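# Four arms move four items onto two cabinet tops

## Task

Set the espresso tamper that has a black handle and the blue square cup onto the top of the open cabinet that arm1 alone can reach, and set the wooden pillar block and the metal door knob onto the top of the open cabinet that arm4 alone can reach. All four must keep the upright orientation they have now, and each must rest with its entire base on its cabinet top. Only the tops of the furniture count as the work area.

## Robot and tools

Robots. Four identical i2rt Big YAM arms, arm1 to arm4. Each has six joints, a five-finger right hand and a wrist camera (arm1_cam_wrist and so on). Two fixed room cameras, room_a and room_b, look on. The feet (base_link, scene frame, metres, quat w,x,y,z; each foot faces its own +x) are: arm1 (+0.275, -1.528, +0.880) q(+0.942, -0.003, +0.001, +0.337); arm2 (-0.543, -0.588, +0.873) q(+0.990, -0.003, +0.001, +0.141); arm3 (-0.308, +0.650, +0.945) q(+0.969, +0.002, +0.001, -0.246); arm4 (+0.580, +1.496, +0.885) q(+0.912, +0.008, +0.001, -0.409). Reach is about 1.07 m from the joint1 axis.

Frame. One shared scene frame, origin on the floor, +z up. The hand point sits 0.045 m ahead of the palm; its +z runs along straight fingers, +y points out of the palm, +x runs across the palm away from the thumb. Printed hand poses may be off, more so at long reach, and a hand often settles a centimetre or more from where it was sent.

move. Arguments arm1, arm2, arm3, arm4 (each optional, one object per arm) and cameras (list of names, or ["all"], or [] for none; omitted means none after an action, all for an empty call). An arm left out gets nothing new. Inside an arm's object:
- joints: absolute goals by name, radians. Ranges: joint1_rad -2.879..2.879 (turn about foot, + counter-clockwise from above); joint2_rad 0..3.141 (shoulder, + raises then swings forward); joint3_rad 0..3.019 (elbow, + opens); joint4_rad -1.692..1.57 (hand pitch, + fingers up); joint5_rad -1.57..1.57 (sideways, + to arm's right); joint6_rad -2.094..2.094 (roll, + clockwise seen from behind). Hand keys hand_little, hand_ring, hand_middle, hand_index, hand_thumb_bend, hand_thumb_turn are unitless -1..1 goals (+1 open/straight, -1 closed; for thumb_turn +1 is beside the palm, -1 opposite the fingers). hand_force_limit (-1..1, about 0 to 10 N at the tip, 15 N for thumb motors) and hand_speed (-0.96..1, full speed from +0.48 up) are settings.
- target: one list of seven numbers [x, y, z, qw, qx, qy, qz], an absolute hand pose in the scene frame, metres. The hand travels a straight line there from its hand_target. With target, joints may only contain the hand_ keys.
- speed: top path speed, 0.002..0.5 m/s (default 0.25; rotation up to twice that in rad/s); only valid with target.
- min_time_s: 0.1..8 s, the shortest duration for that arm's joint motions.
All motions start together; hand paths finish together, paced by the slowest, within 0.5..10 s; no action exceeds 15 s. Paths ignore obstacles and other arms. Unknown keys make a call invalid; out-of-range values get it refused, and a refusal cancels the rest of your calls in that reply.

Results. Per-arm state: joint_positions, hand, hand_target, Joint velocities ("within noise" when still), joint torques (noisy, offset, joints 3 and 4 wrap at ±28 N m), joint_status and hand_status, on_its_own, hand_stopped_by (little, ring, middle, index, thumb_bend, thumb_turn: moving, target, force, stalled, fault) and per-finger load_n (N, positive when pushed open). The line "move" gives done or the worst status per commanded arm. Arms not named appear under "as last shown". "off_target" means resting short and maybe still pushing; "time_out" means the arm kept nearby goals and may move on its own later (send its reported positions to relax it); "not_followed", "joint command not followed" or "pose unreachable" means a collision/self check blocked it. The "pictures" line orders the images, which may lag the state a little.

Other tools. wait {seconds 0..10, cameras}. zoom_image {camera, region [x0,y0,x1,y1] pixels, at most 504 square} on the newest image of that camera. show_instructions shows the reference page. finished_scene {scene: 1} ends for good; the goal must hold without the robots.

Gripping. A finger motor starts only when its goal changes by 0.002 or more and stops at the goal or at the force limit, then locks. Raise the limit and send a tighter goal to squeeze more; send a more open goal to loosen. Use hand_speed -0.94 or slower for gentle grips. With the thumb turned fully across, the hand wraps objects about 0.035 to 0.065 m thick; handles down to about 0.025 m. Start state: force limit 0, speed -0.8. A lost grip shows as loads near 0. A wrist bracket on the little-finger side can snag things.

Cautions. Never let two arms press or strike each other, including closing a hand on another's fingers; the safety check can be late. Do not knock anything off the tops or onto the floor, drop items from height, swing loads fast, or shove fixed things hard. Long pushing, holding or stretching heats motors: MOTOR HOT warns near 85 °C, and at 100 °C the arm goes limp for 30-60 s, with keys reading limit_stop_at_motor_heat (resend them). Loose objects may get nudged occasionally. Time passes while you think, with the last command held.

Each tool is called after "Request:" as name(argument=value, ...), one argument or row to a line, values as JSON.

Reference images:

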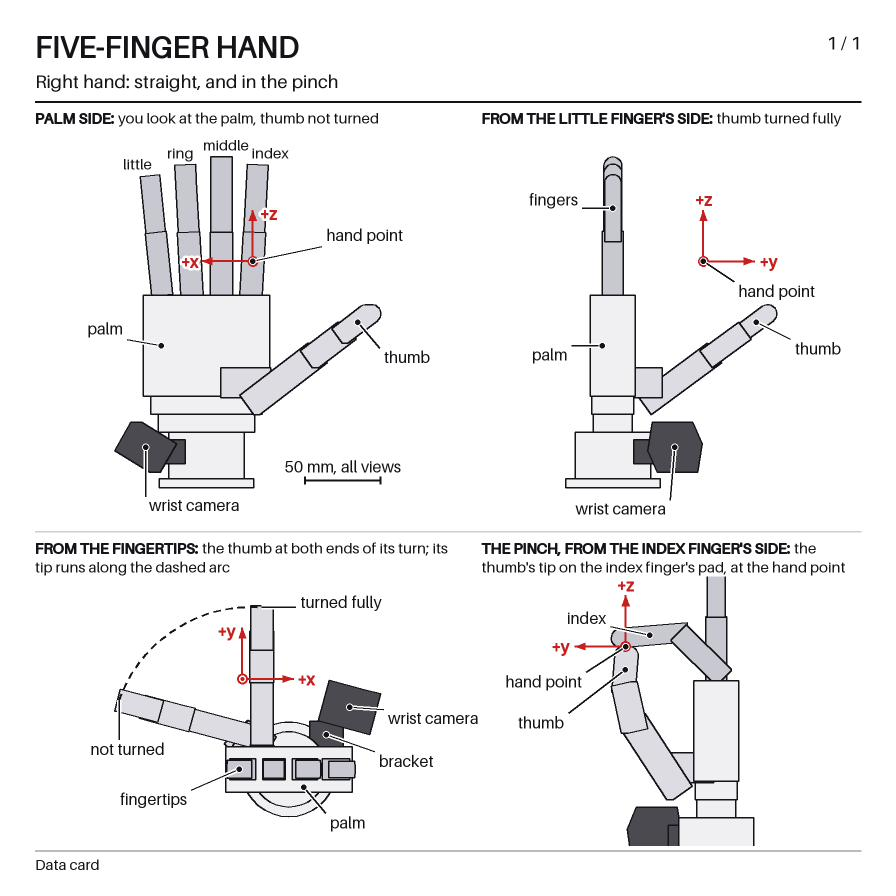

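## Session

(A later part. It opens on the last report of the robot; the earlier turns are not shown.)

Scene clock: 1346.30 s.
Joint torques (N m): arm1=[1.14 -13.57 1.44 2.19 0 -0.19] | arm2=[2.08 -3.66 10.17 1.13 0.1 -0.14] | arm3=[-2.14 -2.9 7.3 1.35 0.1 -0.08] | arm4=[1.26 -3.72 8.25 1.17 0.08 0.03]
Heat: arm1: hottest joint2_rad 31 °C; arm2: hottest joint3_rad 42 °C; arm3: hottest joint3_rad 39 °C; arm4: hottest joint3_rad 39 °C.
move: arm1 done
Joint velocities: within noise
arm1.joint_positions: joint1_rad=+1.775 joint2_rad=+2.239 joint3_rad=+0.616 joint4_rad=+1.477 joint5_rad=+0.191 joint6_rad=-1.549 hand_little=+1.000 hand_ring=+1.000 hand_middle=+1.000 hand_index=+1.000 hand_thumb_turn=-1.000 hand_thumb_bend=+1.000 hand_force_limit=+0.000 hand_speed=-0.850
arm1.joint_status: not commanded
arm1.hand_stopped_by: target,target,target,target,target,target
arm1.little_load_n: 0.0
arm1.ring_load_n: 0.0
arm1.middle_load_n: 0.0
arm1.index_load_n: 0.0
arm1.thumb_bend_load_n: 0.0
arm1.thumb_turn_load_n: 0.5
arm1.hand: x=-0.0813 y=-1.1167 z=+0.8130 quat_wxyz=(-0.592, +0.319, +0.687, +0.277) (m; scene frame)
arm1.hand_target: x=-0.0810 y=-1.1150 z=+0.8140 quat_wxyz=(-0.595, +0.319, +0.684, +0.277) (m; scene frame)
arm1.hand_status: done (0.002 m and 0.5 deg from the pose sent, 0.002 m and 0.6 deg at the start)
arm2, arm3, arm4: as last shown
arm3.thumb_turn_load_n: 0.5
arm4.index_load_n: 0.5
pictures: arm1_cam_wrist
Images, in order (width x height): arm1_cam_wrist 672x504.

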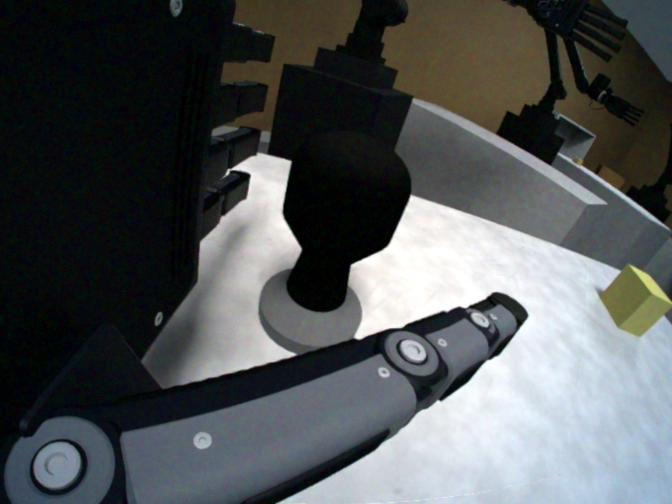

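Request:
move(
  arm1={"target": [-0.077, -1.109, 0.803, -0.5946, 0.3189, 0.684, 0.2773], "speed": 0.04},
  cameras=["arm1_cam_wrist"],
)

Scene clock: 1350.13 s.
Joint torques (N m): arm1=[0.15 -12.98 2.37 2.5 0.01 -0.14] | arm2=[2.08 -3.6 10.17 1.13 0.1 -0.14] | arm3=[-1.79 -3.14 7.2 1.35 0.09 -0.07] | arm4=[1.26 -3.78 8.24 1.14 0.08 0.02]
Heat: arm1: hottest joint2_rad 31 °C; arm2: hottest joint3_rad 42 °C; arm3: hottest joint3_rad 39 °C; arm4: hottest joint3_rad 39 °C.
move: arm1 off_target
Joint velocities: within noise
arm1.joint_positions: joint1_rad=+1.775 joint2_rad=+2.268 joint3_rad=+0.620 joint4_rad=+1.487 joint5_rad=+0.172 joint6_rad=-1.549 hand_little=+1.000 hand_ring=+1.000 hand_middle=+1.000 hand_index=+1.000 hand_thumb_turn=-1.000 hand_thumb_bend=+1.000 hand_force_limit=+0.000 hand_speed=-0.850
arm1.joint_status: not commanded
arm1.hand_stopped_by: target,target,target,target,target,target
arm1.little_load_n: 0.0
arm1.ring_load_n: 0.0
arm1.middle_load_n: 0.0
arm1.index_load_n: 0.0
arm1.thumb_bend_load_n: -0.5
arm1.thumb_turn_load_n: 0.0
arm1.hand: x=-0.0822 y=-1.1202 z=+0.8011 quat_wxyz=(-0.589, +0.315, +0.694, +0.269) (m; scene frame)
arm1.hand_target: x=-0.0804 y=-1.1122 z=+0.8029 quat_wxyz=(-0.596, +0.316, +0.685, +0.275) (m; scene frame)
arm1.hand_status: off_target (0.013 m and 1.8 deg from the pose sent, 0.013 m and 0.5 deg at the start)
arm2, arm3, arm4: as last shown
arm2.thumb_turn_load_n: 0.0
arm4.index_load_n: 0.0
arm4.thumb_turn_load_n: 0.5
pictures: arm1_cam_wrist
Images, in order (width x height): arm1_cam_wrist 672x504.

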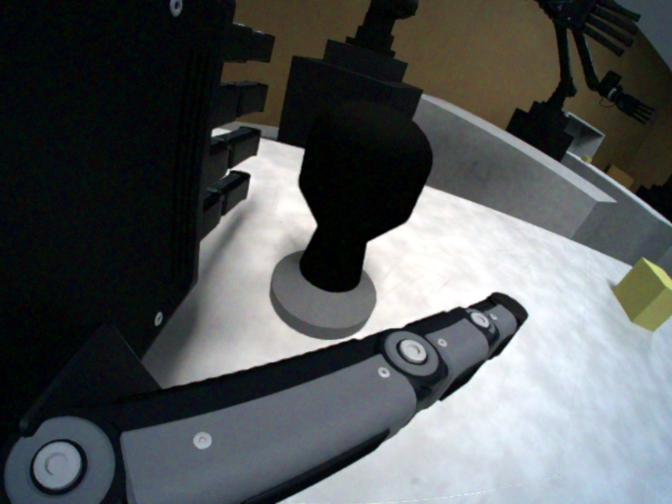

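Request:
move(
  arm1={"target": [-0.071, -1.106, 0.812, -0.5946, 0.3189, 0.684, 0.2773], "speed": 0.04},
  cameras=["arm1_cam_wrist"],
)

Scene clock: 1356.67 s.
Joint torques (N m): arm1=[0.97 -15.79 0.59 2.17 -0.02 -0.2] | arm2=[2.08 -3.6 10.17 1.14 0.1 -0.14] | arm3=[-2.14 -3.25 7.27 1.32 0.07 -0.08] | arm4=[1.26 -3.72 8.25 1.18 0.07 0.03]
Heat: arm1: hottest joint2_rad 31 °C; arm2: hottest joint3_rad 42 °C; arm3: hottest joint3_rad 39 °C; arm4: hottest joint3_rad 39 °C.
move: arm1 off_target
Joint velocities: within noise
arm1.joint_positions: joint1_rad=+1.751 joint2_rad=+2.268 joint3_rad=+0.620 joint4_rad=+1.487 joint5_rad=+0.154 joint6_rad=-1.549 hand_little=+1.000 hand_ring=+1.000 hand_middle=+1.000 hand_index=+1.000 hand_thumb_turn=-1.000 hand_thumb_bend=+1.000 hand_force_limit=+0.000 hand_speed=-0.850
arm1.joint_status: not commanded
arm1.hand_stopped_by: target,target,target,target,target,target
arm1.little_load_n: 0.0
arm1.ring_load_n: 0.0
arm1.middle_load_n: 0.0
arm1.index_load_n: 0.0
arm1.thumb_bend_load_n: 0.0
arm1.thumb_turn_load_n: 0.0
arm1.hand: x=-0.0755 y=-1.1131 z=+0.8008 quat_wxyz=(-0.588, +0.318, +0.693, +0.269) (m; scene frame)
arm1.hand_target: x=-0.0718 y=-1.1064 z=+0.8118 quat_wxyz=(-0.595, +0.318, +0.684, +0.277) (m; scene frame)
arm1.hand_status: off_target (0.014 m and 1.6 deg from the pose sent, 0.021 m and 1.8 deg at the start)
arm2.joint_positions: joint1_rad=+0.001 joint2_rad=+0.943 joint3_rad=+0.327 joint4_rad=+0.509 joint5_rad=+0.217 joint6_rad=-1.543 hand_little=+1.000 hand_ring=+1.000 hand_middle=+1.000 hand_index=+1.000 hand_thumb_turn=-1.000 hand_thumb_bend=+1.000 hand_force_limit=+0.000 hand_speed=-0.600
arm2.joint_status: not commanded
arm2.hand_stopped_by: target,target,target,target,target,target
arm2.little_load_n: 0.0
arm2.ring_load_n: 0.0
arm2.middle_load_n: 0.0
arm2.index_load_n: 0.0
arm2.thumb_bend_load_n: 0.0
arm2.thumb_turn_load_n: 0.0
arm2.hand: x=-0.1185 y=-0.5671 z=+1.0693 quat_wxyz=(-0.021, +0.743, +0.025, +0.668) (m; scene frame)
arm2.hand_target: x=-0.1053 y=-0.5594 z=+1.0960 quat_wxyz=(-0.024, +0.730, +0.027, +0.683) (m; scene frame)
arm2.hand_status: not commanded
arm3.joint_positions: joint1_rad=+0.309 joint2_rad=+1.023 joint3_rad=+0.169 joint4_rad=+0.773 joint5_rad=+0.279 joint6_rad=-1.546 hand_little=+1.000 hand_ring=+0.800 hand_middle=+0.800 hand_index=+0.800 hand_thumb_turn=-1.000 hand_thumb_bend=+1.000 hand_force_limit=+0.000 hand_speed=-0.600
arm3.joint_status: not commanded
arm3.hand_stopped_by: target,target,target,target,target,target
arm3.little_load_n: 0.0
arm3.ring_load_n: 0.0
arm3.middle_load_n: 0.0
arm3.index_load_n: 0.0
arm3.thumb_bend_load_n: 0.0
arm3.thumb_turn_load_n: 0.5
arm3.hand: x=+0.0401 y=+0.4702 z=+1.0928 quat_wxyz=(+0.155, +0.714, -0.172, +0.660) (m; scene frame)
arm3.hand_target: x=+0.0464 y=+0.4701 z=+1.0975 quat_wxyz=(+0.156, +0.714, -0.169, +0.661) (m; scene frame)
arm3.hand_status: not commanded
arm4.joint_positions: joint1_rad=+1.148 joint2_rad=+1.093 joint3_rad=+0.342 joint4_rad=+0.636 joint5_rad=+0.221 joint6_rad=-1.569 hand_little=+1.000 hand_ring=+1.000 hand_middle=+1.000 hand_index=+1.000 hand_thumb_turn=-1.000 hand_thumb_bend=+1.000 hand_force_limit=+0.000 hand_speed=-0.600
arm4.joint_status: not commanded
arm4.hand_stopped_by: target,target,target,target,target,target
arm4.little_load_n: 0.0
arm4.ring_load_n: 0.0
arm4.middle_load_n: 0.0
arm4.index_load_n: 0.0
arm4.thumb_bend_load_n: 0.0
arm4.thumb_turn_load_n: 0.0
arm4.hand: x=+1.0224 y=+1.5256 z=+1.0658 quat_wxyz=(-0.025, +0.743, +0.035, +0.668) (m; scene frame)
arm4.hand_target: x=+1.0310 y=+1.5310 z=+1.0780 quat_wxyz=(-0.029, +0.737, +0.033, +0.674) (m; scene frame)
arm4.hand_status: not commanded
pictures: arm1_cam_wrist
Images, in order (width x height): arm1_cam_wrist 672x504.

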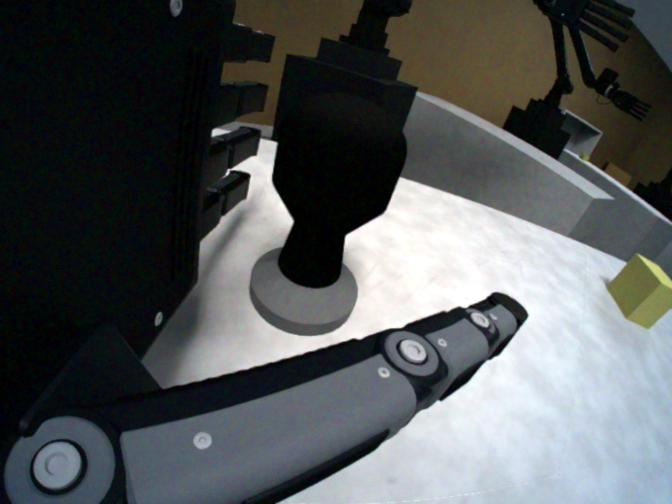

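Request:
move(
  arm1={"target": [-0.073, -1.107, 0.819, -0.5946, 0.3189, 0.684, 0.2773], "speed": 0.04},
  cameras=["arm1_cam_wrist"],
)

Scene clock: 1360.23 s.
Joint torques (N m): arm1=[0.15 -16.67 0.87 1.48 0.19 -0.21] | arm2=[2.02 -3.66 10.17 1.13 0.1 -0.13] | arm3=[-1.67 -3.55 7.3 1.37 0.11 -0.07] | arm4=[1.14 -3.84 8.24 1.17 0.07 0.03]
Heat: arm1: hottest joint2_rad 31 °C; arm2: hottest joint3_rad 42 °C; arm3: hottest joint3_rad 39 °C; arm4: hottest joint3_rad 39 °C.
move: arm1 off_target
Joint velocities: within noise
arm1.joint_positions: joint1_rad=+1.751 joint2_rad=+2.250 joint3_rad=+0.616 joint4_rad=+1.487 joint5_rad=+0.154 joint6_rad=-1.549 hand_little=+1.000 hand_ring=+1.000 hand_middle=+1.000 hand_index=+1.000 hand_thumb_turn=-1.000 hand_thumb_bend=+1.000 hand_force_limit=+0.000 hand_speed=-0.850
arm1.joint_status: not commanded
arm1.hand_stopped_by: target,target,target,target,target,target
arm1.little_load_n: 0.0
arm1.ring_load_n: 0.0
arm1.middle_load_n: 0.0
arm1.index_load_n: 0.0
arm1.thumb_bend_load_n: -0.5
arm1.thumb_turn_load_n: 0.0
arm1.hand: x=-0.0768 y=-1.1120 z=+0.8093 quat_wxyz=(-0.593, +0.317, +0.689, +0.271) (m; scene frame)
arm1.hand_target: x=-0.0732 y=-1.1071 z=+0.8188 quat_wxyz=(-0.595, +0.319, +0.684, +0.277) (m; scene frame)
arm1.hand_status: off_target (0.012 m and 1.0 deg from the pose sent, 0.019 m and 1.6 deg at the start)
arm2, arm3, arm4: as last shown
arm2.little_load_n: -0.5
arm4.thumb_turn_load_n: 0.5
pictures: arm1_cam_wrist
Images, in order (width x height): arm1_cam_wrist 672x504.

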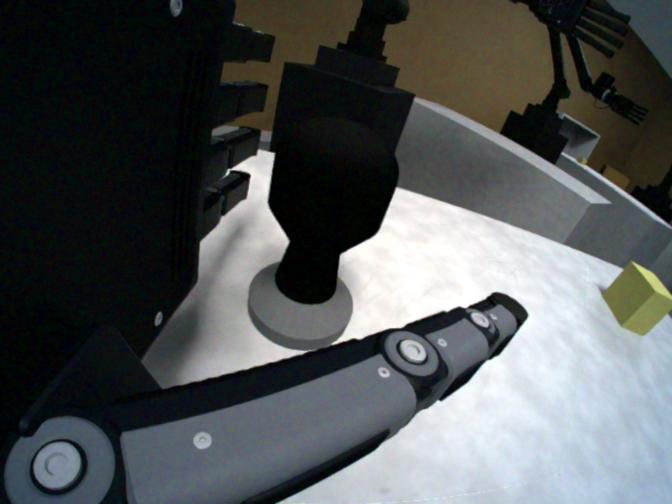

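Request:
move(
  arm1={"joints": {"hand_speed": -0.7, "hand_force_limit": 0.0, "hand_index": 0.5, "hand_middle": 0.5, "hand_thumb_bend": 0.65}},
  cameras=[],
)

Request:
move(
  arm1={"joints": {"hand_speed": -0.9, "hand_force_limit": 0.0, "hand_index": -0.7, "hand_middle": -0.5, "hand_ring": -0.5, "hand_thumb_bend": -0.6}},
  cameras=["arm1_cam_wrist"],
)

Scene clock: 1366.57 s.
Joint torques (N m): arm1=[0.03 -16.38 0.83 1.55 0.22 -0.22] | arm2=[2.02 -3.6 10.15 1.11 0.11 -0.14] | arm3=[-2.14 -2.67 7.24 1.39 0.11 -0.06] | arm4=[1.2 -3.72 8.25 1.17 0.07 0.03]
Heat: arm1: hottest joint2_rad 31 °C; arm2: hottest joint3_rad 42 °C; arm3: hottest joint3_rad 39 °C; arm4: hottest joint3_rad 39 °C.
move: arm1 done
Joint velocities: within noise
arm1.joint_positions: joint1_rad=+1.751 joint2_rad=+2.250 joint3_rad=+0.616 joint4_rad=+1.487 joint5_rad=+0.156 joint6_rad=-1.549 hand_little=+1.000 hand_ring=+1.000 hand_middle=+0.500 hand_index=+0.500 hand_thumb_turn=-1.000 hand_thumb_bend=+0.650 hand_force_limit=+0.000 hand_speed=-0.700
arm1.joint_status: all done
arm1.hand_stopped_by: target,target,target,target,target,target
arm1.little_load_n: 0.0
arm1.ring_load_n: 0.0
arm1.middle_load_n: 0.0
arm1.index_load_n: 0.0
arm1.thumb_bend_load_n: 0.0
arm1.thumb_turn_load_n: 0.0
arm1.hand: x=-0.0765 y=-1.1118 z=+0.8093 quat_wxyz=(-0.593, +0.317, +0.689, +0.271) (m; scene frame)
arm1.hand_target: x=-0.0730 y=-1.1070 z=+0.8188 quat_wxyz=(-0.595, +0.319, +0.684, +0.277) (m; scene frame)
arm1.hand_status: not commanded
arm2, arm3, arm4: as last shown
arm2.little_load_n: 0.0
arm4.thumb_turn_load_n: 0.0
pictures: none
No camera images: "cameras" was empty.

Scene clock: 1372.13 s.
Joint torques (N m): arm1=[0.32 -16.26 0.72 1.47 0.18 -0.19] | arm2=[2.02 -3.66 10.15 1.14 0.11 -0.14] | arm3=[-1.9 -2.96 7.25 1.42 0.08 -0.07] | arm4=[1.26 -3.78 8.25 1.17 0.07 0.03]
Heat: arm1: hottest joint2_rad 31 °C; arm2: hottest joint3_rad 42 °C; arm3: hottest joint3_rad 39 °C; arm4: hottest joint3_rad 39 °C.
move: arm1 off_target
Joint velocities: within noise
arm1.joint_positions: joint1_rad=+1.751 joint2_rad=+2.250 joint3_rad=+0.616 joint4_rad=+1.487 joint5_rad=+0.156 joint6_rad=-1.549 hand_little=+1.000 hand_ring=+0.089 hand_middle=+0.158 hand_index=+0.083 hand_thumb_turn=-1.000 hand_thumb_bend=+0.476 hand_force_limit=+0.000 hand_speed=-0.900
arm1.joint_status: hand_ring off_target (ended at +0.089, target -0.500); hand_middle off_target (ended at +0.158, target -0.500); hand_index off_target (ended at +0.083, target -0.700); hand_thumb_bend off_target (ended at +0.476, target -0.600); the others done
arm1.hand_stopped_by: target,force,force,force,force,target
arm1.little_load_n: 0.0
arm1.ring_load_n: 5.0
arm1.middle_load_n: 1.5
arm1.index_load_n: 4.5
arm1.thumb_bend_load_n: 11.5
arm1.thumb_turn_load_n: 1.0
arm1.hand: x=-0.0765 y=-1.1118 z=+0.8093 quat_wxyz=(-0.593, +0.317, +0.689, +0.271) (m; scene frame)
arm1.hand_target: x=-0.0730 y=-1.1070 z=+0.8188 quat_wxyz=(-0.595, +0.319, +0.684, +0.277) (m; scene frame)
arm1.hand_status: not commanded
arm2, arm3, arm4: as last shown
arm2.little_load_n: 0.5
arm4.little_load_n: 0.5
pictures: arm1_cam_wrist
Images, in order (width x height): arm1_cam_wrist 672x504.

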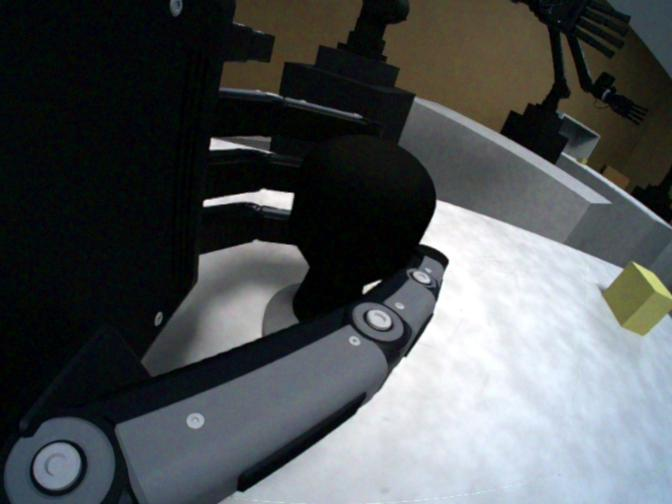

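Request:
move(
  arm1={"joints": {"hand_index": -0.72, "hand_middle": -0.52}},
  cameras=["arm1_cam_wrist"],
)

Scene clock: 1375.60 s.
Joint torques (N m): arm1=[1.73 -16.32 0.83 1.66 0.14 -0.17] | arm2=[2.02 -3.66 10.17 1.13 0.1 -0.13] | arm3=[-1.9 -2.84 7.28 1.31 0.09 -0.08] | arm4=[1.26 -3.78 8.24 1.17 0.07 0.03]
Heat: arm1: hottest joint2_rad 31 °C; arm2: hottest joint3_rad 42 °C; arm3: hottest joint3_rad 39 °C; arm4: hottest joint3_rad 39 °C.
move: arm1 off_target
Joint velocities: within noise
arm1.joint_positions: joint1_rad=+1.751 joint2_rad=+2.250 joint3_rad=+0.616 joint4_rad=+1.487 joint5_rad=+0.156 joint6_rad=-1.549 hand_little=+1.000 hand_ring=+0.089 hand_middle=+0.142 hand_index=+0.076 hand_thumb_turn=-1.000 hand_thumb_bend=+0.476 hand_force_limit=+0.000 hand_speed=-0.900
arm1.joint_status: hand_middle off_target (ended at +0.142, target -0.520); hand_index off_target (ended at +0.076, target -0.720)
arm1.hand_stopped_by: target,force,force,force,force,target
arm1.little_load_n: 0.0
arm1.ring_load_n: 2.0
arm1.middle_load_n: 7.0
arm1.index_load_n: 4.5
arm1.thumb_bend_load_n: 15.0
arm1.thumb_turn_load_n: 0.5
arm1.hand: x=-0.0765 y=-1.1118 z=+0.8093 quat_wxyz=(-0.593, +0.317, +0.689, +0.271) (m; scene frame)
arm1.hand_target: x=-0.0731 y=-1.1069 z=+0.8189 quat_wxyz=(-0.595, +0.319, +0.684, +0.277) (m; scene frame)
arm1.hand_status: not commanded
arm2, arm3, arm4: as last shown
arm2.little_load_n: 0.0
arm2.ring_load_n: 0.5
arm3.thumb_turn_load_n: 0.0
arm4.little_load_n: 0.0
arm4.thumb_turn_load_n: 0.5
pictures: arm1_cam_wrist
Images, in order (width x height): arm1_cam_wrist 672x504.

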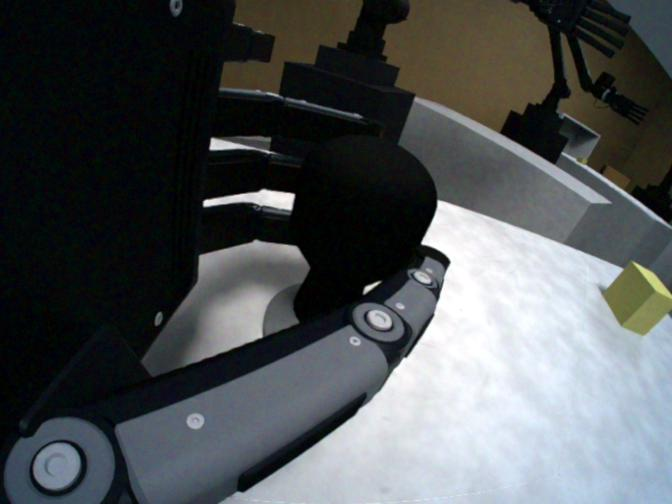

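Request:
move(
  arm1={"target": [-0.070, -1.112, 0.885, -0.5946, 0.3189, 0.684, 0.2773], "speed": 0.1},
  cameras=["arm1_cam_wrist"],
)

Scene clock: 1379.93 s.
Joint torques (N m): arm1=[0.56 -15.38 2.65 2.06 0.27 -0.22] | arm2=[2.02 -3.66 10.15 1.13 0.1 -0.13] | arm3=[-1.9 -3.19 7.3 1.35 0.06 -0.09] | arm4=[1.2 -3.78 8.25 1.17 0.07 0.03]
Heat: arm1: hottest joint2_rad 31 °C; arm2: hottest joint3_rad 42 °C; arm3: hottest joint3_rad 39 °C; arm4: hottest joint3_rad 39 °C.
move: arm1 off_target
Joint velocities: within noise
arm1.joint_positions: joint1_rad=+1.751 joint2_rad=+2.009 joint3_rad=+0.534 joint4_rad=+1.295 joint5_rad=+0.159 joint6_rad=-1.549 hand_little=+1.000 hand_ring=+0.089 hand_middle=+0.142 hand_index=+0.077 hand_thumb_turn=-1.000 hand_thumb_bend=+0.476 hand_force_limit=+0.000 hand_speed=-0.900
arm1.joint_status: not commanded
arm1.hand_stopped_by: target,force,force,force,force,target
arm1.little_load_n: 0.0
arm1.ring_load_n: 1.5
arm1.middle_load_n: 7.0
arm1.index_load_n: 5.0
arm1.thumb_bend_load_n: 14.5
arm1.thumb_turn_load_n: 2.0
arm1.hand: x=-0.0683 y=-1.1178 z=+0.8645 quat_wxyz=(-0.581, +0.321, +0.698, +0.269) (m; scene frame)
arm1.hand_target: x=-0.0702 y=-1.1119 z=+0.8841 quat_wxyz=(-0.594, +0.319, +0.685, +0.277) (m; scene frame)
arm1.hand_status: off_target (0.021 m and 2.5 deg from the pose sent, 0.076 m and 0.9 deg at the start)
arm2, arm3, arm4: as last shown
arm2.ring_load_n: 0.0
arm2.thumb_turn_load_n: 0.5
arm4.thumb_turn_load_n: 0.0
pictures: arm1_cam_wrist
Images, in order (width x height): arm1_cam_wrist 672x504.

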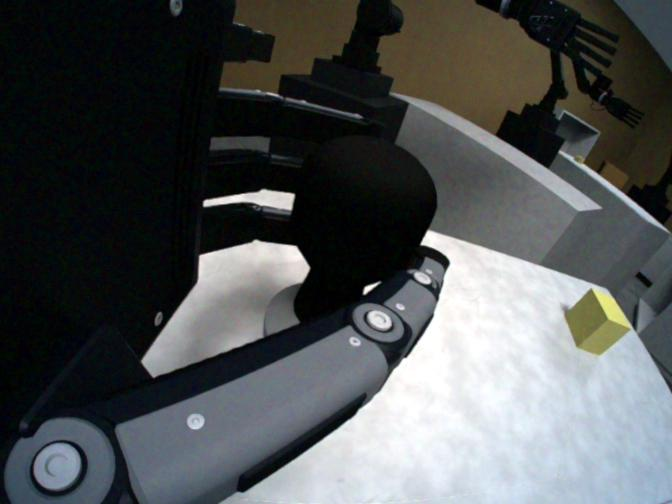

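Request:
move(
  arm1={"target": [-0.025, -1.170, 1.08, -0.5946, 0.3189, 0.684, 0.2773], "speed": 0.18},
  cameras=["arm1_cam_wrist"],
)

Scene clock: 1384.47 s.
Joint torques (N m): arm1=[2.55 -7 11.19 1.95 0.27 -0.2] | arm2=[2.02 -3.6 10.17 1.13 0.1 -0.14] | arm3=[-1.9 -3.19 7.28 1.44 0.09 -0.09] | arm4=[1.2 -3.72 8.27 1.17 0.07 0.03]
Heat: arm1: hottest joint2_rad 32 °C; arm2: hottest joint3_rad 42 °C; arm3: hottest joint3_rad 39 °C; arm4: hottest joint3_rad 39 °C.
move: arm1 off_target
Joint velocities: within noise
arm1.joint_positions: joint1_rad=+1.771 joint2_rad=+1.109 joint3_rad=+0.409 joint4_rad=+0.505 joint5_rad=+0.211 joint6_rad=-1.541 hand_little=+1.000 hand_ring=+0.089 hand_middle=+0.142 hand_index=+0.077 hand_thumb_turn=-1.000 hand_thumb_bend=+0.476 hand_force_limit=+0.000 hand_speed=-0.900
arm1.joint_status: not commanded
arm1.hand_stopped_by: target,force,force,force,force,target
arm1.little_load_n: 0.0
arm1.ring_load_n: 1.5
arm1.middle_load_n: 7.0
arm1.index_load_n: 5.0
arm1.thumb_bend_load_n: 14.5
arm1.thumb_turn_load_n: 2.5
arm1.hand: x=-0.0080 y=-1.1677 z=+1.0508 quat_wxyz=(-0.571, +0.333, +0.697, +0.278) (m; scene frame)
arm1.hand_target: x=-0.0212 y=-1.1653 z=+1.0789 quat_wxyz=(-0.593, +0.323, +0.682, +0.281) (m; scene frame)
arm1.hand_status: off_target (0.034 m and 3.5 deg from the pose sent, 0.226 m and 2.5 deg at the start)
arm2, arm3, arm4: as last shown
arm2.thumb_turn_load_n: 0.0
arm4.thumb_bend_load_n: -0.5
arm4.thumb_turn_load_n: 0.5
pictures: arm1_cam_wrist
Images, in order (width x height): arm1_cam_wrist 672x504.

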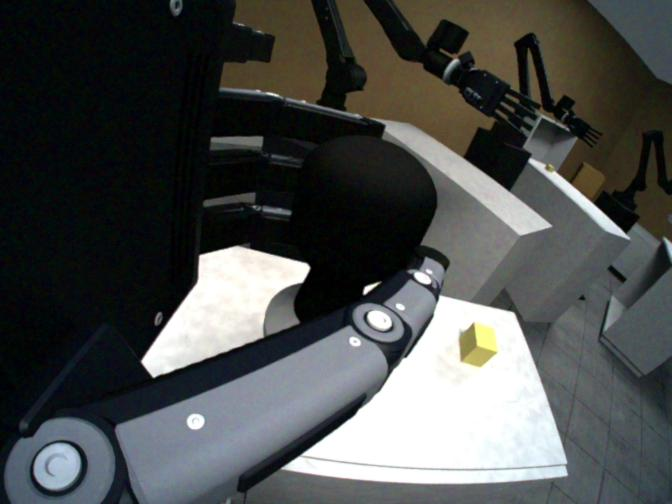

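Request:
move(
  arm1={"joints": {"joint1_rad": -1.11}, "min_time_s": 6.5},
  cameras=["arm1_cam_wrist"],
)

Scene clock: 1394.20 s.
Joint torques (N m): arm1=[1.14 -7.24 11.07 2 0.1 -0.22] | arm2=[2.08 -3.6 10.15 1.13 0.11 -0.14] | arm3=[-2.2 -2.96 7.34 1.36 0.1 -0.05] | arm4=[1.2 -3.78 8.25 1.16 0.07 0.03]
Heat: arm1: hottest joint2_rad 31 °C; arm2: hottest joint3_rad 42 °C; arm3: hottest joint3_rad 39 °C; arm4: hottest joint3_rad 39 °C.
move: arm1 done
Joint velocities: within noise
arm1.joint_positions: joint1_rad=-1.101 joint2_rad=+1.109 joint3_rad=+0.409 joint4_rad=+0.505 joint5_rad=+0.215 joint6_rad=-1.540 hand_little=+1.000 hand_ring=+0.089 hand_middle=+0.142 hand_index=+0.077 hand_thumb_turn=-1.000 hand_thumb_bend=+0.476 hand_force_limit=+0.000 hand_speed=-0.900
arm1.joint_status: all done
arm1.hand_stopped_by: target,force,force,force,force,target
arm1.little_load_n: 0.0
arm1.ring_load_n: 0.5
arm1.middle_load_n: 7.0
arm1.index_load_n: 5.5
arm1.thumb_bend_load_n: 13.5
arm1.thumb_turn_load_n: 1.5
arm1.hand: x=+0.6435 y=-1.7975 z=+1.0544 quat_wxyz=(+0.204, +0.734, -0.234, +0.605) (m; scene frame)
arm1.hand_target: x=+0.6513 y=-1.8040 z=+1.0826 quat_wxyz=(+0.210, +0.715, -0.233, +0.625) (m; scene frame)
arm1.hand_status: not commanded
arm2, arm3, arm4: as last shown
arm4.thumb_bend_load_n: 0.0
pictures: arm1_cam_wrist
Images, in order (width x height): arm1_cam_wrist 672x504.

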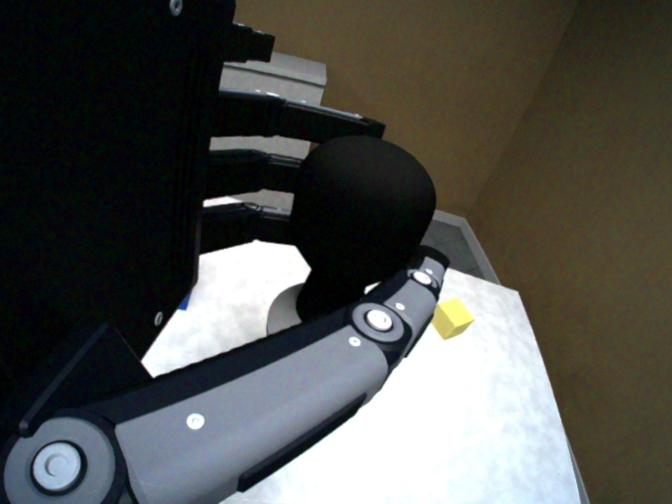

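Request:
move(
  arm1={"target": [0.731, -1.876, 0.93, 0.2088, 0.7012, -0.2278, 0.6425], "speed": 0.15},
  cameras=["arm1_cam_wrist"],
)

Scene clock: 1404.67 s.
Joint torques (N m): arm1=[0.97 -14.1 7.23 3.6 0.05 -0.3] | arm2=[2.02 -3.66 10.15 1.13 0.11 -0.14] | arm3=[-2.08 -2.78 7.16 1.37 0.09 -0.09] | arm4=[1.26 -3.72 8.24 1.17 0.08 0.03]
Heat: arm1: hottest joint3_rad 33 °C; arm2: hottest joint3_rad 43 °C; arm3: hottest joint3_rad 39 °C; arm4: hottest joint3_rad 39 °C.
move: arm1 off_target
Joint velocities: within noise
arm1.joint_positions: joint1_rad=-1.170 joint2_rad=+1.894 joint3_rad=+0.550 joint4_rad=+1.146 joint5_rad=+0.120 joint6_rad=-1.540 hand_little=+1.000 hand_ring=+0.089 hand_middle=+0.142 hand_index=+0.077 hand_thumb_turn=-1.000 hand_thumb_bend=+0.476 hand_force_limit=+0.000 hand_speed=-0.900
arm1.joint_status: not commanded
arm1.hand_stopped_by: target,force,force,force,force,target
arm1.little_load_n: 0.0
arm1.ring_load_n: 0.5
arm1.middle_load_n: 7.0
arm1.index_load_n: 5.5
arm1.thumb_bend_load_n: 13.5
arm1.thumb_turn_load_n: 1.5
arm1.hand: x=+0.7158 y=-1.8519 z=+0.8944 quat_wxyz=(+0.189, +0.737, -0.232, +0.607) (m; scene frame)
arm1.hand_target: x=+0.7314 y=-1.8700 z=+0.9309 quat_wxyz=(+0.205, +0.702, -0.225, +0.643) (m; scene frame)
arm1.hand_status: off_target (0.046 m and 6.2 deg from the pose sent, 0.171 m and 5.8 deg at the start)
arm2.joint_positions: joint1_rad=+0.001 joint2_rad=+0.943 joint3_rad=+0.327 joint4_rad=+0.509 joint5_rad=+0.217 joint6_rad=-1.543 hand_little=+1.000 hand_ring=+1.000 hand_middle=+1.000 hand_index=+1.000 hand_thumb_turn=-1.000 hand_thumb_bend=+1.000 hand_force_limit=+0.000 hand_speed=-0.600
arm2.joint_status: not commanded
arm2.hand_stopped_by: target,target,target,target,target,target
arm2.little_load_n: 0.0
arm2.ring_load_n: 0.0
arm2.middle_load_n: 0.0
arm2.index_load_n: 0.0
arm2.thumb_bend_load_n: 0.0
arm2.thumb_turn_load_n: 0.0
arm2.hand: x=-0.1185 y=-0.5671 z=+1.0693 quat_wxyz=(-0.021, +0.743, +0.025, +0.668) (m; scene frame)
arm2.hand_target: x=-0.1053 y=-0.5594 z=+1.0960 quat_wxyz=(-0.024, +0.730, +0.027, +0.683) (m; scene frame)
arm2.hand_status: not commanded
arm3.joint_positions: joint1_rad=+0.309 joint2_rad=+1.023 joint3_rad=+0.169 joint4_rad=+0.773 joint5_rad=+0.279 joint6_rad=-1.546 hand_little=+1.000 hand_ring=+0.800 hand_middle=+0.800 hand_index=+0.800 hand_thumb_turn=-1.000 hand_thumb_bend=+1.000 hand_force_limit=+0.000 hand_speed=-0.600
arm3.joint_status: not commanded
arm3.hand_stopped_by: target,target,target,target,target,target
arm3.little_load_n: 0.0
arm3.ring_load_n: 0.0
arm3.middle_load_n: 0.0
arm3.index_load_n: 0.0
arm3.thumb_bend_load_n: 0.0
arm3.thumb_turn_load_n: 0.5
arm3.hand: x=+0.0401 y=+0.4702 z=+1.0928 quat_wxyz=(+0.155, +0.714, -0.172, +0.660) (m; scene frame)
arm3.hand_target: x=+0.0464 y=+0.4701 z=+1.0975 quat_wxyz=(+0.156, +0.714, -0.169, +0.661) (m; scene frame)
arm3.hand_status: not commanded
arm4.joint_positions: joint1_rad=+1.148 joint2_rad=+1.093 joint3_rad=+0.342 joint4_rad=+0.636 joint5_rad=+0.221 joint6_rad=-1.569 hand_little=+1.000 hand_ring=+1.000 hand_middle=+1.000 hand_index=+1.000 hand_thumb_turn=-1.000 hand_thumb_bend=+1.000 hand_force_limit=+0.000 hand_speed=-0.600
arm4.joint_status: not commanded
arm4.hand_stopped_by: target,target,target,target,target,target
arm4.little_load_n: 0.0
arm4.ring_load_n: 0.0
arm4.middle_load_n: 0.0
arm4.index_load_n: 0.0
arm4.thumb_bend_load_n: 0.0
arm4.thumb_turn_load_n: 0.0
arm4.hand: x=+1.0224 y=+1.5256 z=+1.0658 quat_wxyz=(-0.025, +0.743, +0.035, +0.668) (m; scene frame)
arm4.hand_target: x=+1.0310 y=+1.5310 z=+1.0780 quat_wxyz=(-0.029, +0.737, +0.033, +0.674) (m; scene frame)
arm4.hand_status: not commanded
pictures: arm1_cam_wrist
Images, in order (width x height): arm1_cam_wrist 672x504.

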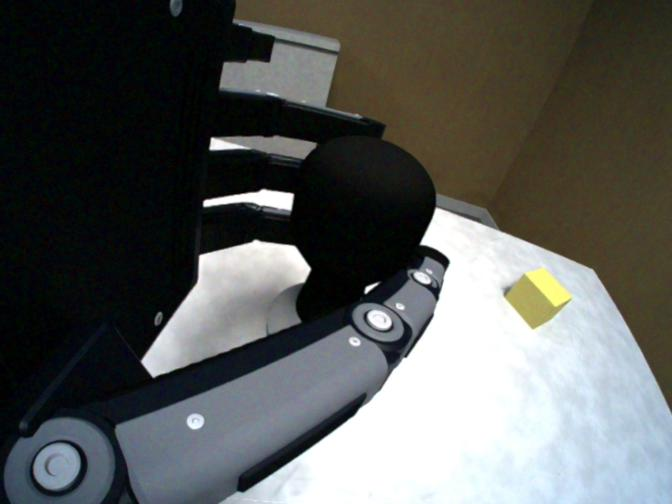

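Request:
move(
  arm1={"target": [0.735, -1.882, 0.885, 0.2137, 0.6870, -0.2232, 0.6577], "speed": 0.08},
  cameras=["arm1_cam_wrist"],
)

Scene clock: 1409.97 s.
Joint torques (N m): arm1=[-0.26 -14.68 5.52 3.41 0 -0.39] | arm2=[2.02 -3.66 10.15 1.13 0.11 -0.14] | arm3=[-1.85 -3.08 7.27 1.33 0.09 -0.08] | arm4=[1.2 -3.78 8.25 1.16 0.07 0.03]
Heat: arm1: hottest joint3_rad 33 °C; arm2: hottest joint3_rad 43 °C; arm3: hottest joint3_rad 39 °C; arm4: hottest joint3_rad 39 °C.
move: arm1 off_target
Joint velocities: within noise
arm1.joint_positions: joint1_rad=-1.185 joint2_rad=+2.099 joint3_rad=+0.605 joint4_rad=+1.352 joint5_rad=+0.117 joint6_rad=-1.540 hand_little=+1.000 hand_ring=+0.089 hand_middle=+0.142 hand_index=+0.077 hand_thumb_turn=-1.000 hand_thumb_bend=+0.476 hand_force_limit=+0.000 hand_speed=-0.900
arm1.joint_status: not commanded
arm1.hand_stopped_by: target,force,force,force,force,target
arm1.little_load_n: 0.0
arm1.ring_load_n: 0.5
arm1.middle_load_n: 7.0
arm1.index_load_n: 5.5
arm1.thumb_bend_load_n: 14.0
arm1.thumb_turn_load_n: 1.5
arm1.hand: x=+0.7222 y=-1.8644 z=+0.8547 quat_wxyz=(+0.197, +0.718, -0.233, +0.626) (m; scene frame)
arm1.hand_target: x=+0.7339 y=-1.8814 z=+0.8854 quat_wxyz=(+0.215, +0.687, -0.224, +0.657) (m; scene frame)
arm1.hand_status: off_target (0.037 m and 5.5 deg from the pose sent, 0.037 m and 8.7 deg at the start)
arm2, arm3, arm4: as last shown
arm3.thumb_turn_load_n: 0.0
arm4.thumb_turn_load_n: 0.5
pictures: arm1_cam_wrist
Images, in order (width x height): arm1_cam_wrist 672x504.

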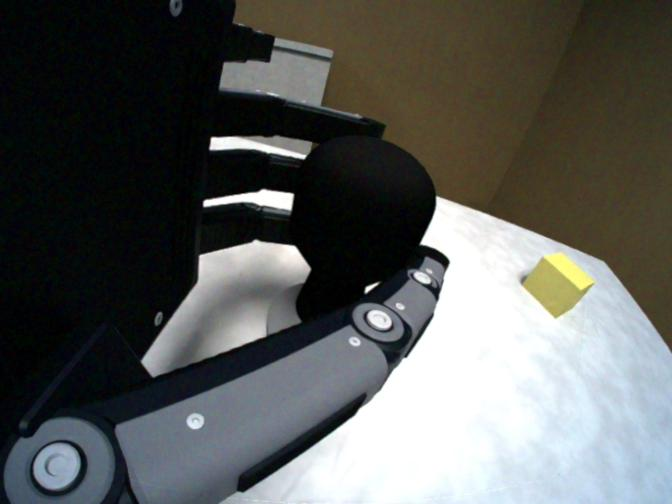

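Request:
move(
  arm1={"target": [0.735, -1.882, 0.867, 0.2137, 0.6870, -0.2232, 0.6577], "speed": 0.05},
  cameras=["arm1_cam_wrist"],
)

Request:
move(
  arm1={"target": [0.735, -1.882, 0.857, 0.2137, 0.6870, -0.2232, 0.6577], "speed": 0.04},
  cameras=["arm1_cam_wrist"],
)

Scene clock: 1414.87 s.
Joint torques (N m): arm1=[0.09 -14.39 4.92 3.58 0.02 -0.41] | arm2=[2.02 -3.6 10.17 1.13 0.1 -0.14] | arm3=[-1.9 -2.84 7.32 1.33 0.09 -0.05] | arm4=[1.26 -3.72 8.25 1.17 0.07 0.03]
Heat: arm1: hottest joint3_rad 33 °C; arm2: hottest joint3_rad 43 °C; arm3: hottest joint3_rad 39 °C; arm4: hottest joint3_rad 39 °C.
move: arm1 off_target
Joint velocities: within noise
arm1.joint_positions: joint1_rad=-1.185 joint2_rad=+2.159 joint3_rad=+0.622 joint4_rad=+1.399 joint5_rad=+0.116 joint6_rad=-1.540 hand_little=+1.000 hand_ring=+0.089 hand_middle=+0.142 hand_index=+0.077 hand_thumb_turn=-1.000 hand_thumb_bend=+0.476 hand_force_limit=+0.000 hand_speed=-0.900
arm1.joint_status: not commanded
arm1.hand_stopped_by: target,force,force,force,force,target
arm1.little_load_n: 0.0
arm1.ring_load_n: 0.5
arm1.middle_load_n: 7.0
arm1.index_load_n: 5.0
arm1.thumb_bend_load_n: 14.0
arm1.thumb_turn_load_n: 1.5
arm1.hand: x=+0.7233 y=-1.8648 z=+0.8395 quat_wxyz=(+0.196, +0.716, -0.232, +0.628) (m; scene frame)
arm1.hand_target: x=+0.7342 y=-1.8812 z=+0.8671 quat_wxyz=(+0.214, +0.687, -0.223, +0.657) (m; scene frame)
arm1.hand_status: off_target (0.034 m and 5.3 deg from the pose sent, 0.025 m and 5.5 deg at the start)
arm2, arm3, arm4: as last shown
arm2.ring_load_n: -0.5
arm2.thumb_turn_load_n: 0.5
arm4.ring_load_n: 0.5
arm4.thumb_turn_load_n: 0.0
pictures: arm1_cam_wrist
Images, in order (width x height): arm1_cam_wrist 672x504.

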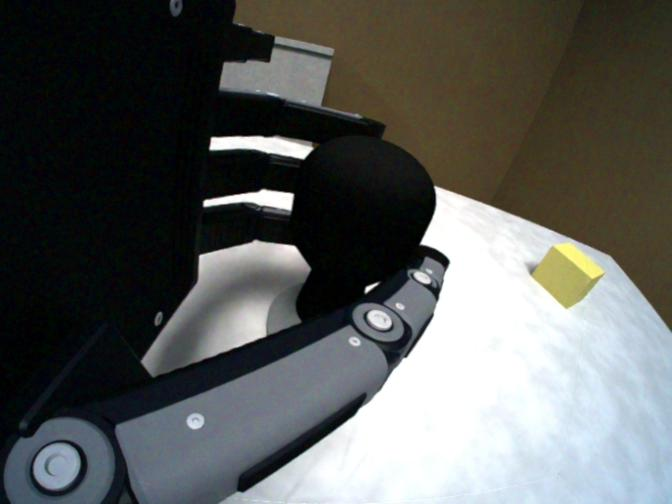

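Scene clock: 1415.83 s.
Joint torques (N m): arm1=[-0.32 -14.68 4.48 3.59 0.03 -0.42] | arm2=[2.08 -3.66 10.15 1.13 0.11 -0.14] | arm3=[-1.79 -3.37 7.21 1.35 0.06 -0.09] | arm4=[1.2 -3.72 8.25 1.17 0.07 0.03]
Heat: arm1: hottest joint3_rad 33 °C; arm2: hottest joint3_rad 43 °C; arm3: hottest joint3_rad 39 °C; arm4: hottest joint3_rad 39 °C.
move: arm1 off_target
Joint velocities: within noise
arm1.joint_positions: joint1_rad=-1.185 joint2_rad=+2.193 joint3_rad=+0.634 joint4_rad=+1.424 joint5_rad=+0.116 joint6_rad=-1.540 hand_little=+1.000 hand_ring=+0.089 hand_middle=+0.142 hand_index=+0.077 hand_thumb_turn=-1.000 hand_thumb_bend=+0.476 hand_force_limit=+0.000 hand_speed=-0.900
arm1.joint_status: not commanded
arm1.hand_stopped_by: target,force,force,force,force,target
arm1.little_load_n: 0.0
arm1.ring_load_n: 0.5
arm1.middle_load_n: 7.0
arm1.index_load_n: 5.5
arm1.thumb_bend_load_n: 14.0
arm1.thumb_turn_load_n: 1.5
arm1.hand: x=+0.7244 y=-1.8654 z=+0.8310 quat_wxyz=(+0.197, +0.715, -0.232, +0.629) (m; scene frame)
arm1.hand_target: x=+0.7341 y=-1.8813 z=+0.8563 quat_wxyz=(+0.214, +0.688, -0.223, +0.657) (m; scene frame)
arm1.hand_status: off_target (0.033 m and 5.1 deg from the pose sent, 0.027 m and 5.3 deg at the start)
arm2, arm3, arm4: as last shown
arm2.little_load_n: -0.5
arm2.ring_load_n: 0.0
arm2.index_load_n: 0.5
arm2.thumb_turn_load_n: 0.0
arm3.middle_load_n: -0.5
arm4.ring_load_n: 0.0
pictures: arm1_cam_wrist
Images, in order (width x height): arm1_cam_wrist 672x504.

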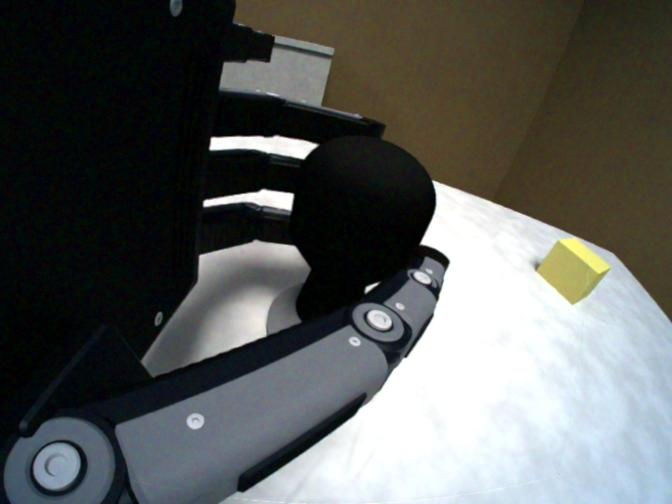

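Request:
move(
  arm1={"target": [0.735, -1.882, 0.850, 0.2117, 0.6928, -0.2251, 0.6517], "speed": 0.03},
  cameras=["arm1_cam_wrist"],
)

Request:
move(
  arm1={"target": [0.735, -1.882, 0.843, 0.2117, 0.6928, -0.2251, 0.6517], "speed": 0.03},
  cameras=["arm1_cam_wrist"],
)

Scene clock: 1422.50 s.
Joint torques (N m): arm1=[0.09 -13.92 4.52 2.97 0.02 -0.39] | arm2=[2.02 -3.6 10.15 1.14 0.1 -0.14] | arm3=[-2.2 -2.84 7.36 1.36 0.08 -0.06] | arm4=[1.2 -3.72 8.27 1.14 0.07 0.03]
Heat: arm1: hottest joint3_rad 32 °C; arm2: hottest joint3_rad 43 °C; arm3: hottest joint3_rad 39 °C; arm4: hottest joint3_rad 40 °C.
move: arm1 off_target
Joint velocities: within noise
arm1.joint_positions: joint1_rad=-1.185 joint2_rad=+2.198 joint3_rad=+0.639 joint4_rad=+1.424 joint5_rad=+0.116 joint6_rad=-1.540 hand_little=+1.000 hand_ring=+0.089 hand_middle=+0.142 hand_index=+0.077 hand_thumb_turn=-1.000 hand_thumb_bend=+0.476 hand_force_limit=+0.000 hand_speed=-0.900
arm1.joint_status: not commanded
arm1.hand_stopped_by: target,force,force,force,force,target
arm1.little_load_n: 0.0
arm1.ring_load_n: 1.0
arm1.middle_load_n: 6.5
arm1.index_load_n: 5.5
arm1.thumb_bend_load_n: 14.0
arm1.thumb_turn_load_n: 1.5
arm1.hand: x=+0.7255 y=-1.8660 z=+0.8297 quat_wxyz=(+0.197, +0.715, -0.232, +0.629) (m; scene frame)
arm1.hand_target: x=+0.7340 y=-1.8813 z=+0.8498 quat_wxyz=(+0.212, +0.693, -0.225, +0.651) (m; scene frame)
arm1.hand_status: off_target (0.028 m and 4.1 deg from the pose sent, 0.027 m and 4.1 deg at the start)
arm2, arm3, arm4: as last shown
arm2.little_load_n: 0.0
arm2.index_load_n: 0.0
arm3.middle_load_n: 0.0
pictures: arm1_cam_wrist
Images, in order (width x height): arm1_cam_wrist 672x504.

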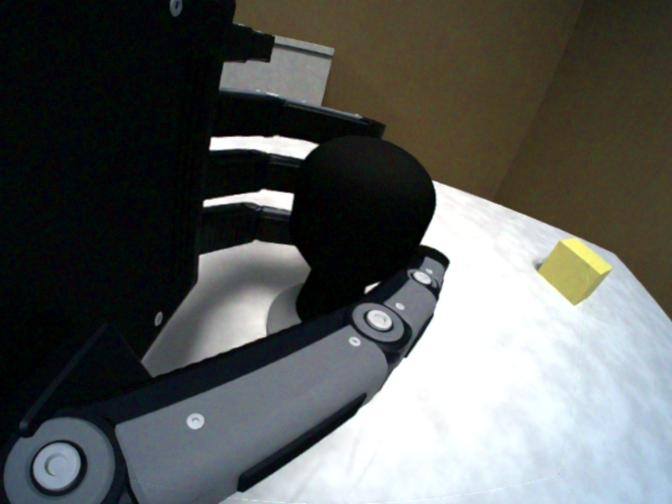

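Scene clock: 1423.47 s.
Joint torques (N m): arm1=[-0.44 -13.68 4.22 3.26 0.01 -0.36] | arm2=[2.02 -3.66 10.17 1.14 0.11 -0.14] | arm3=[-1.79 -2.9 7.31 1.35 0.08 -0.08] | arm4=[1.14 -3.72 8.25 1.16 0.07 0.03]
Heat: arm1: hottest joint3_rad 32 °C; arm2: hottest joint3_rad 43 °C; arm3: hottest joint3_rad 39 °C; arm4: hottest joint3_rad 40 °C.
move: arm1 off_target
Joint velocities: within noise
arm1.joint_positions: joint1_rad=-1.185 joint2_rad=+2.211 joint3_rad=+0.653 joint4_rad=+1.436 joint5_rad=+0.116 joint6_rad=-1.540 hand_little=+1.000 hand_ring=+0.089 hand_middle=+0.142 hand_index=+0.077 hand_thumb_turn=-1.000 hand_thumb_bend=+0.476 hand_force_limit=+0.000 hand_speed=-0.900
arm1.joint_status: not commanded
arm1.hand_stopped_by: target,force,force,force,force,target
arm1.little_load_n: 0.0
arm1.ring_load_n: 1.5
arm1.middle_load_n: 6.5
arm1.index_load_n: 4.5
arm1.thumb_bend_load_n: 14.0
arm1.thumb_turn_load_n: 0.0
arm1.hand: x=+0.7294 y=-1.8681 z=+0.8290 quat_wxyz=(+0.197, +0.711, -0.231, +0.634) (m; scene frame)
arm1.hand_target: x=+0.7353 y=-1.8819 z=+0.8439 quat_wxyz=(+0.212, +0.692, -0.225, +0.652) (m; scene frame)
arm1.hand_status: off_target (0.020 m and 3.4 deg from the pose sent, 0.023 m and 4.1 deg at the start)
arm2, arm3, arm4: as last shown
arm3.thumb_turn_load_n: 0.5
pictures: arm1_cam_wrist
Images, in order (width x height): arm1_cam_wrist 672x504.

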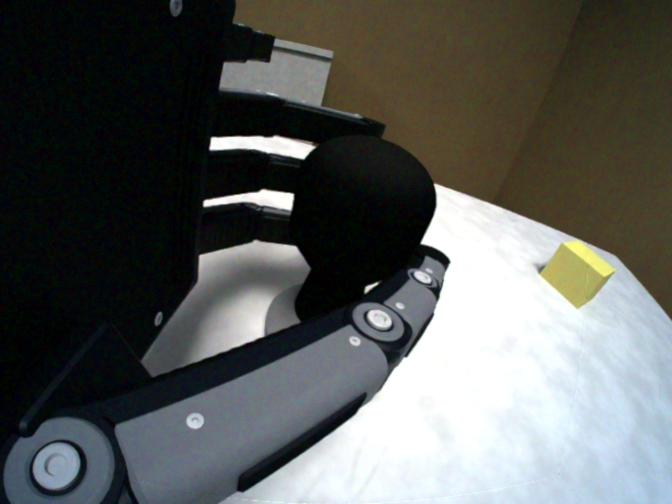

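Request:
move(
  arm1={"target": [0.735, -1.882, 0.850, 0.2098, 0.6984, -0.2269, 0.6456], "speed": 0.03},
  cameras=["arm1_cam_wrist"],
)

Scene clock: 1430.03 s.
Joint torques (N m): arm1=[0.38 -17.26 3.28 1.61 -0.02 -0.38] | arm2=[2.02 -3.6 10.15 1.13 0.1 -0.14] | arm3=[-2.02 -3.02 7.2 1.32 0.09 -0.08] | arm4=[1.26 -3.78 8.25 1.16 0.07 0.03]
Heat: arm1: hottest joint3_rad 32 °C; arm2: hottest joint3_rad 43 °C; arm3: hottest joint3_rad 39 °C; arm4: hottest joint3_rad 40 °C.
move: arm1 off_target
Joint velocities: within noise
arm1.joint_positions: joint1_rad=-1.185 joint2_rad=+2.211 joint3_rad=+0.653 joint4_rad=+1.434 joint5_rad=+0.116 joint6_rad=-1.540 hand_little=+1.000 hand_ring=+0.089 hand_middle=+0.142 hand_index=+0.077 hand_thumb_turn=-1.000 hand_thumb_bend=+0.476 hand_force_limit=+0.000 hand_speed=-0.900
arm1.joint_status: not commanded
arm1.hand_stopped_by: target,force,force,force,force,target
arm1.little_load_n: 0.0
arm1.ring_load_n: 2.0
arm1.middle_load_n: 6.5
arm1.index_load_n: 4.5
arm1.thumb_bend_load_n: 14.0
arm1.thumb_turn_load_n: -0.5
arm1.hand: x=+0.7293 y=-1.8681 z=+0.8286 quat_wxyz=(+0.197, +0.712, -0.231, +0.633) (m; scene frame)
arm1.hand_target: x=+0.7348 y=-1.8817 z=+0.8499 quat_wxyz=(+0.210, +0.698, -0.227, +0.646) (m; scene frame)
arm1.hand_status: off_target (0.026 m and 2.6 deg from the pose sent, 0.026 m and 2.5 deg at the start)
arm2, arm3, arm4: as last shown
arm3.thumb_turn_load_n: 0.0
pictures: arm1_cam_wrist
Images, in order (width x height): arm1_cam_wrist 672x504.

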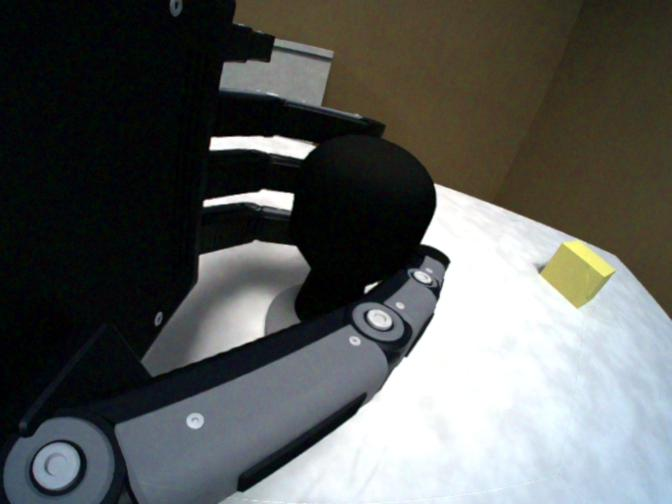

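Request:
move(
  arm1={"joints": {"hand_speed": -0.8, "hand_index": 1, "hand_middle": 1, "hand_ring": 1, "hand_thumb_bend": 1}},
  cameras=["arm1_cam_wrist", "room_b"],
)

Scene clock: 1435.47 s.
Joint torques (N m): arm1=[-0.21 -16.73 3.32 1.57 0 -0.28] | arm2=[2.02 -3.6 10.18 1.11 0.1 -0.14] | arm3=[-1.85 -3.08 7.28 1.42 0.09 -0.06] | arm4=[1.2 -3.78 8.25 1.16 0.07 0.03]
Heat: arm1: hottest joint3_rad 32 °C; arm2: hottest joint3_rad 43 °C; arm3: hottest joint3_rad 39 °C; arm4: hottest joint3_rad 40 °C.
move: arm1 done
Joint velocities: within noise
arm1.joint_positions: joint1_rad=-1.187 joint2_rad=+2.207 joint3_rad=+0.653 joint4_rad=+1.434 joint5_rad=+0.116 joint6_rad=-1.543 hand_little=+1.000 hand_ring=+1.000 hand_middle=+1.000 hand_index=+1.000 hand_thumb_turn=-1.000 hand_thumb_bend=+1.000 hand_force_limit=+0.000 hand_speed=-0.800
arm1.joint_status: all done
arm1.hand_stopped_by: target,target,target,target,target,target
arm1.little_load_n: 0.0
arm1.ring_load_n: 0.0
arm1.middle_load_n: 0.0
arm1.index_load_n: 0.0
arm1.thumb_bend_load_n: 0.0
arm1.thumb_turn_load_n: 0.0
arm1.hand: x=+0.7295 y=-1.8693 z=+0.8313 quat_wxyz=(+0.199, +0.710, -0.230, +0.635) (m; scene frame)
arm1.hand_target: x=+0.7345 y=-1.8820 z=+0.8497 quat_wxyz=(+0.210, +0.698, -0.228, +0.646) (m; scene frame)
arm1.hand_status: not commanded
arm2, arm3, arm4: as last shown
arm3.middle_load_n: 0.5
arm3.index_load_n: 0.5
arm4.ring_load_n: -0.5
arm4.thumb_bend_load_n: -0.5
pictures: arm1_cam_wrist, room_b
Images, in order (width x height): arm1_cam_wrist 672x504, room_b 896x504.

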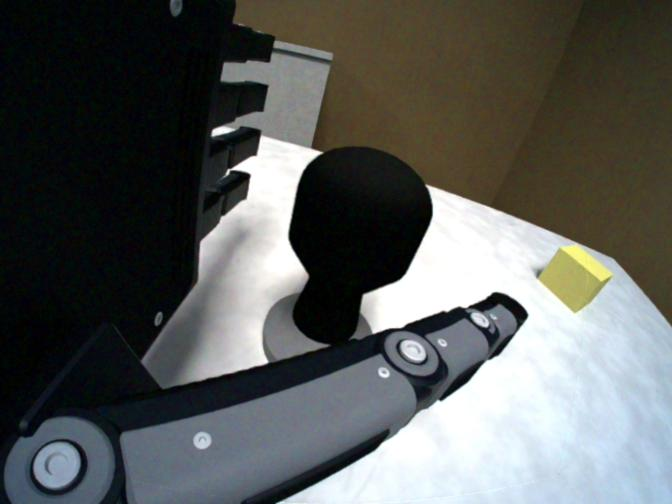

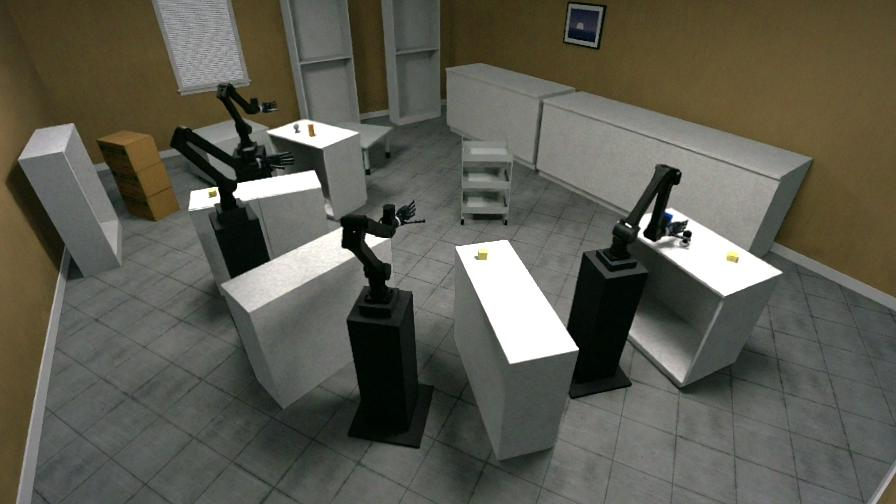

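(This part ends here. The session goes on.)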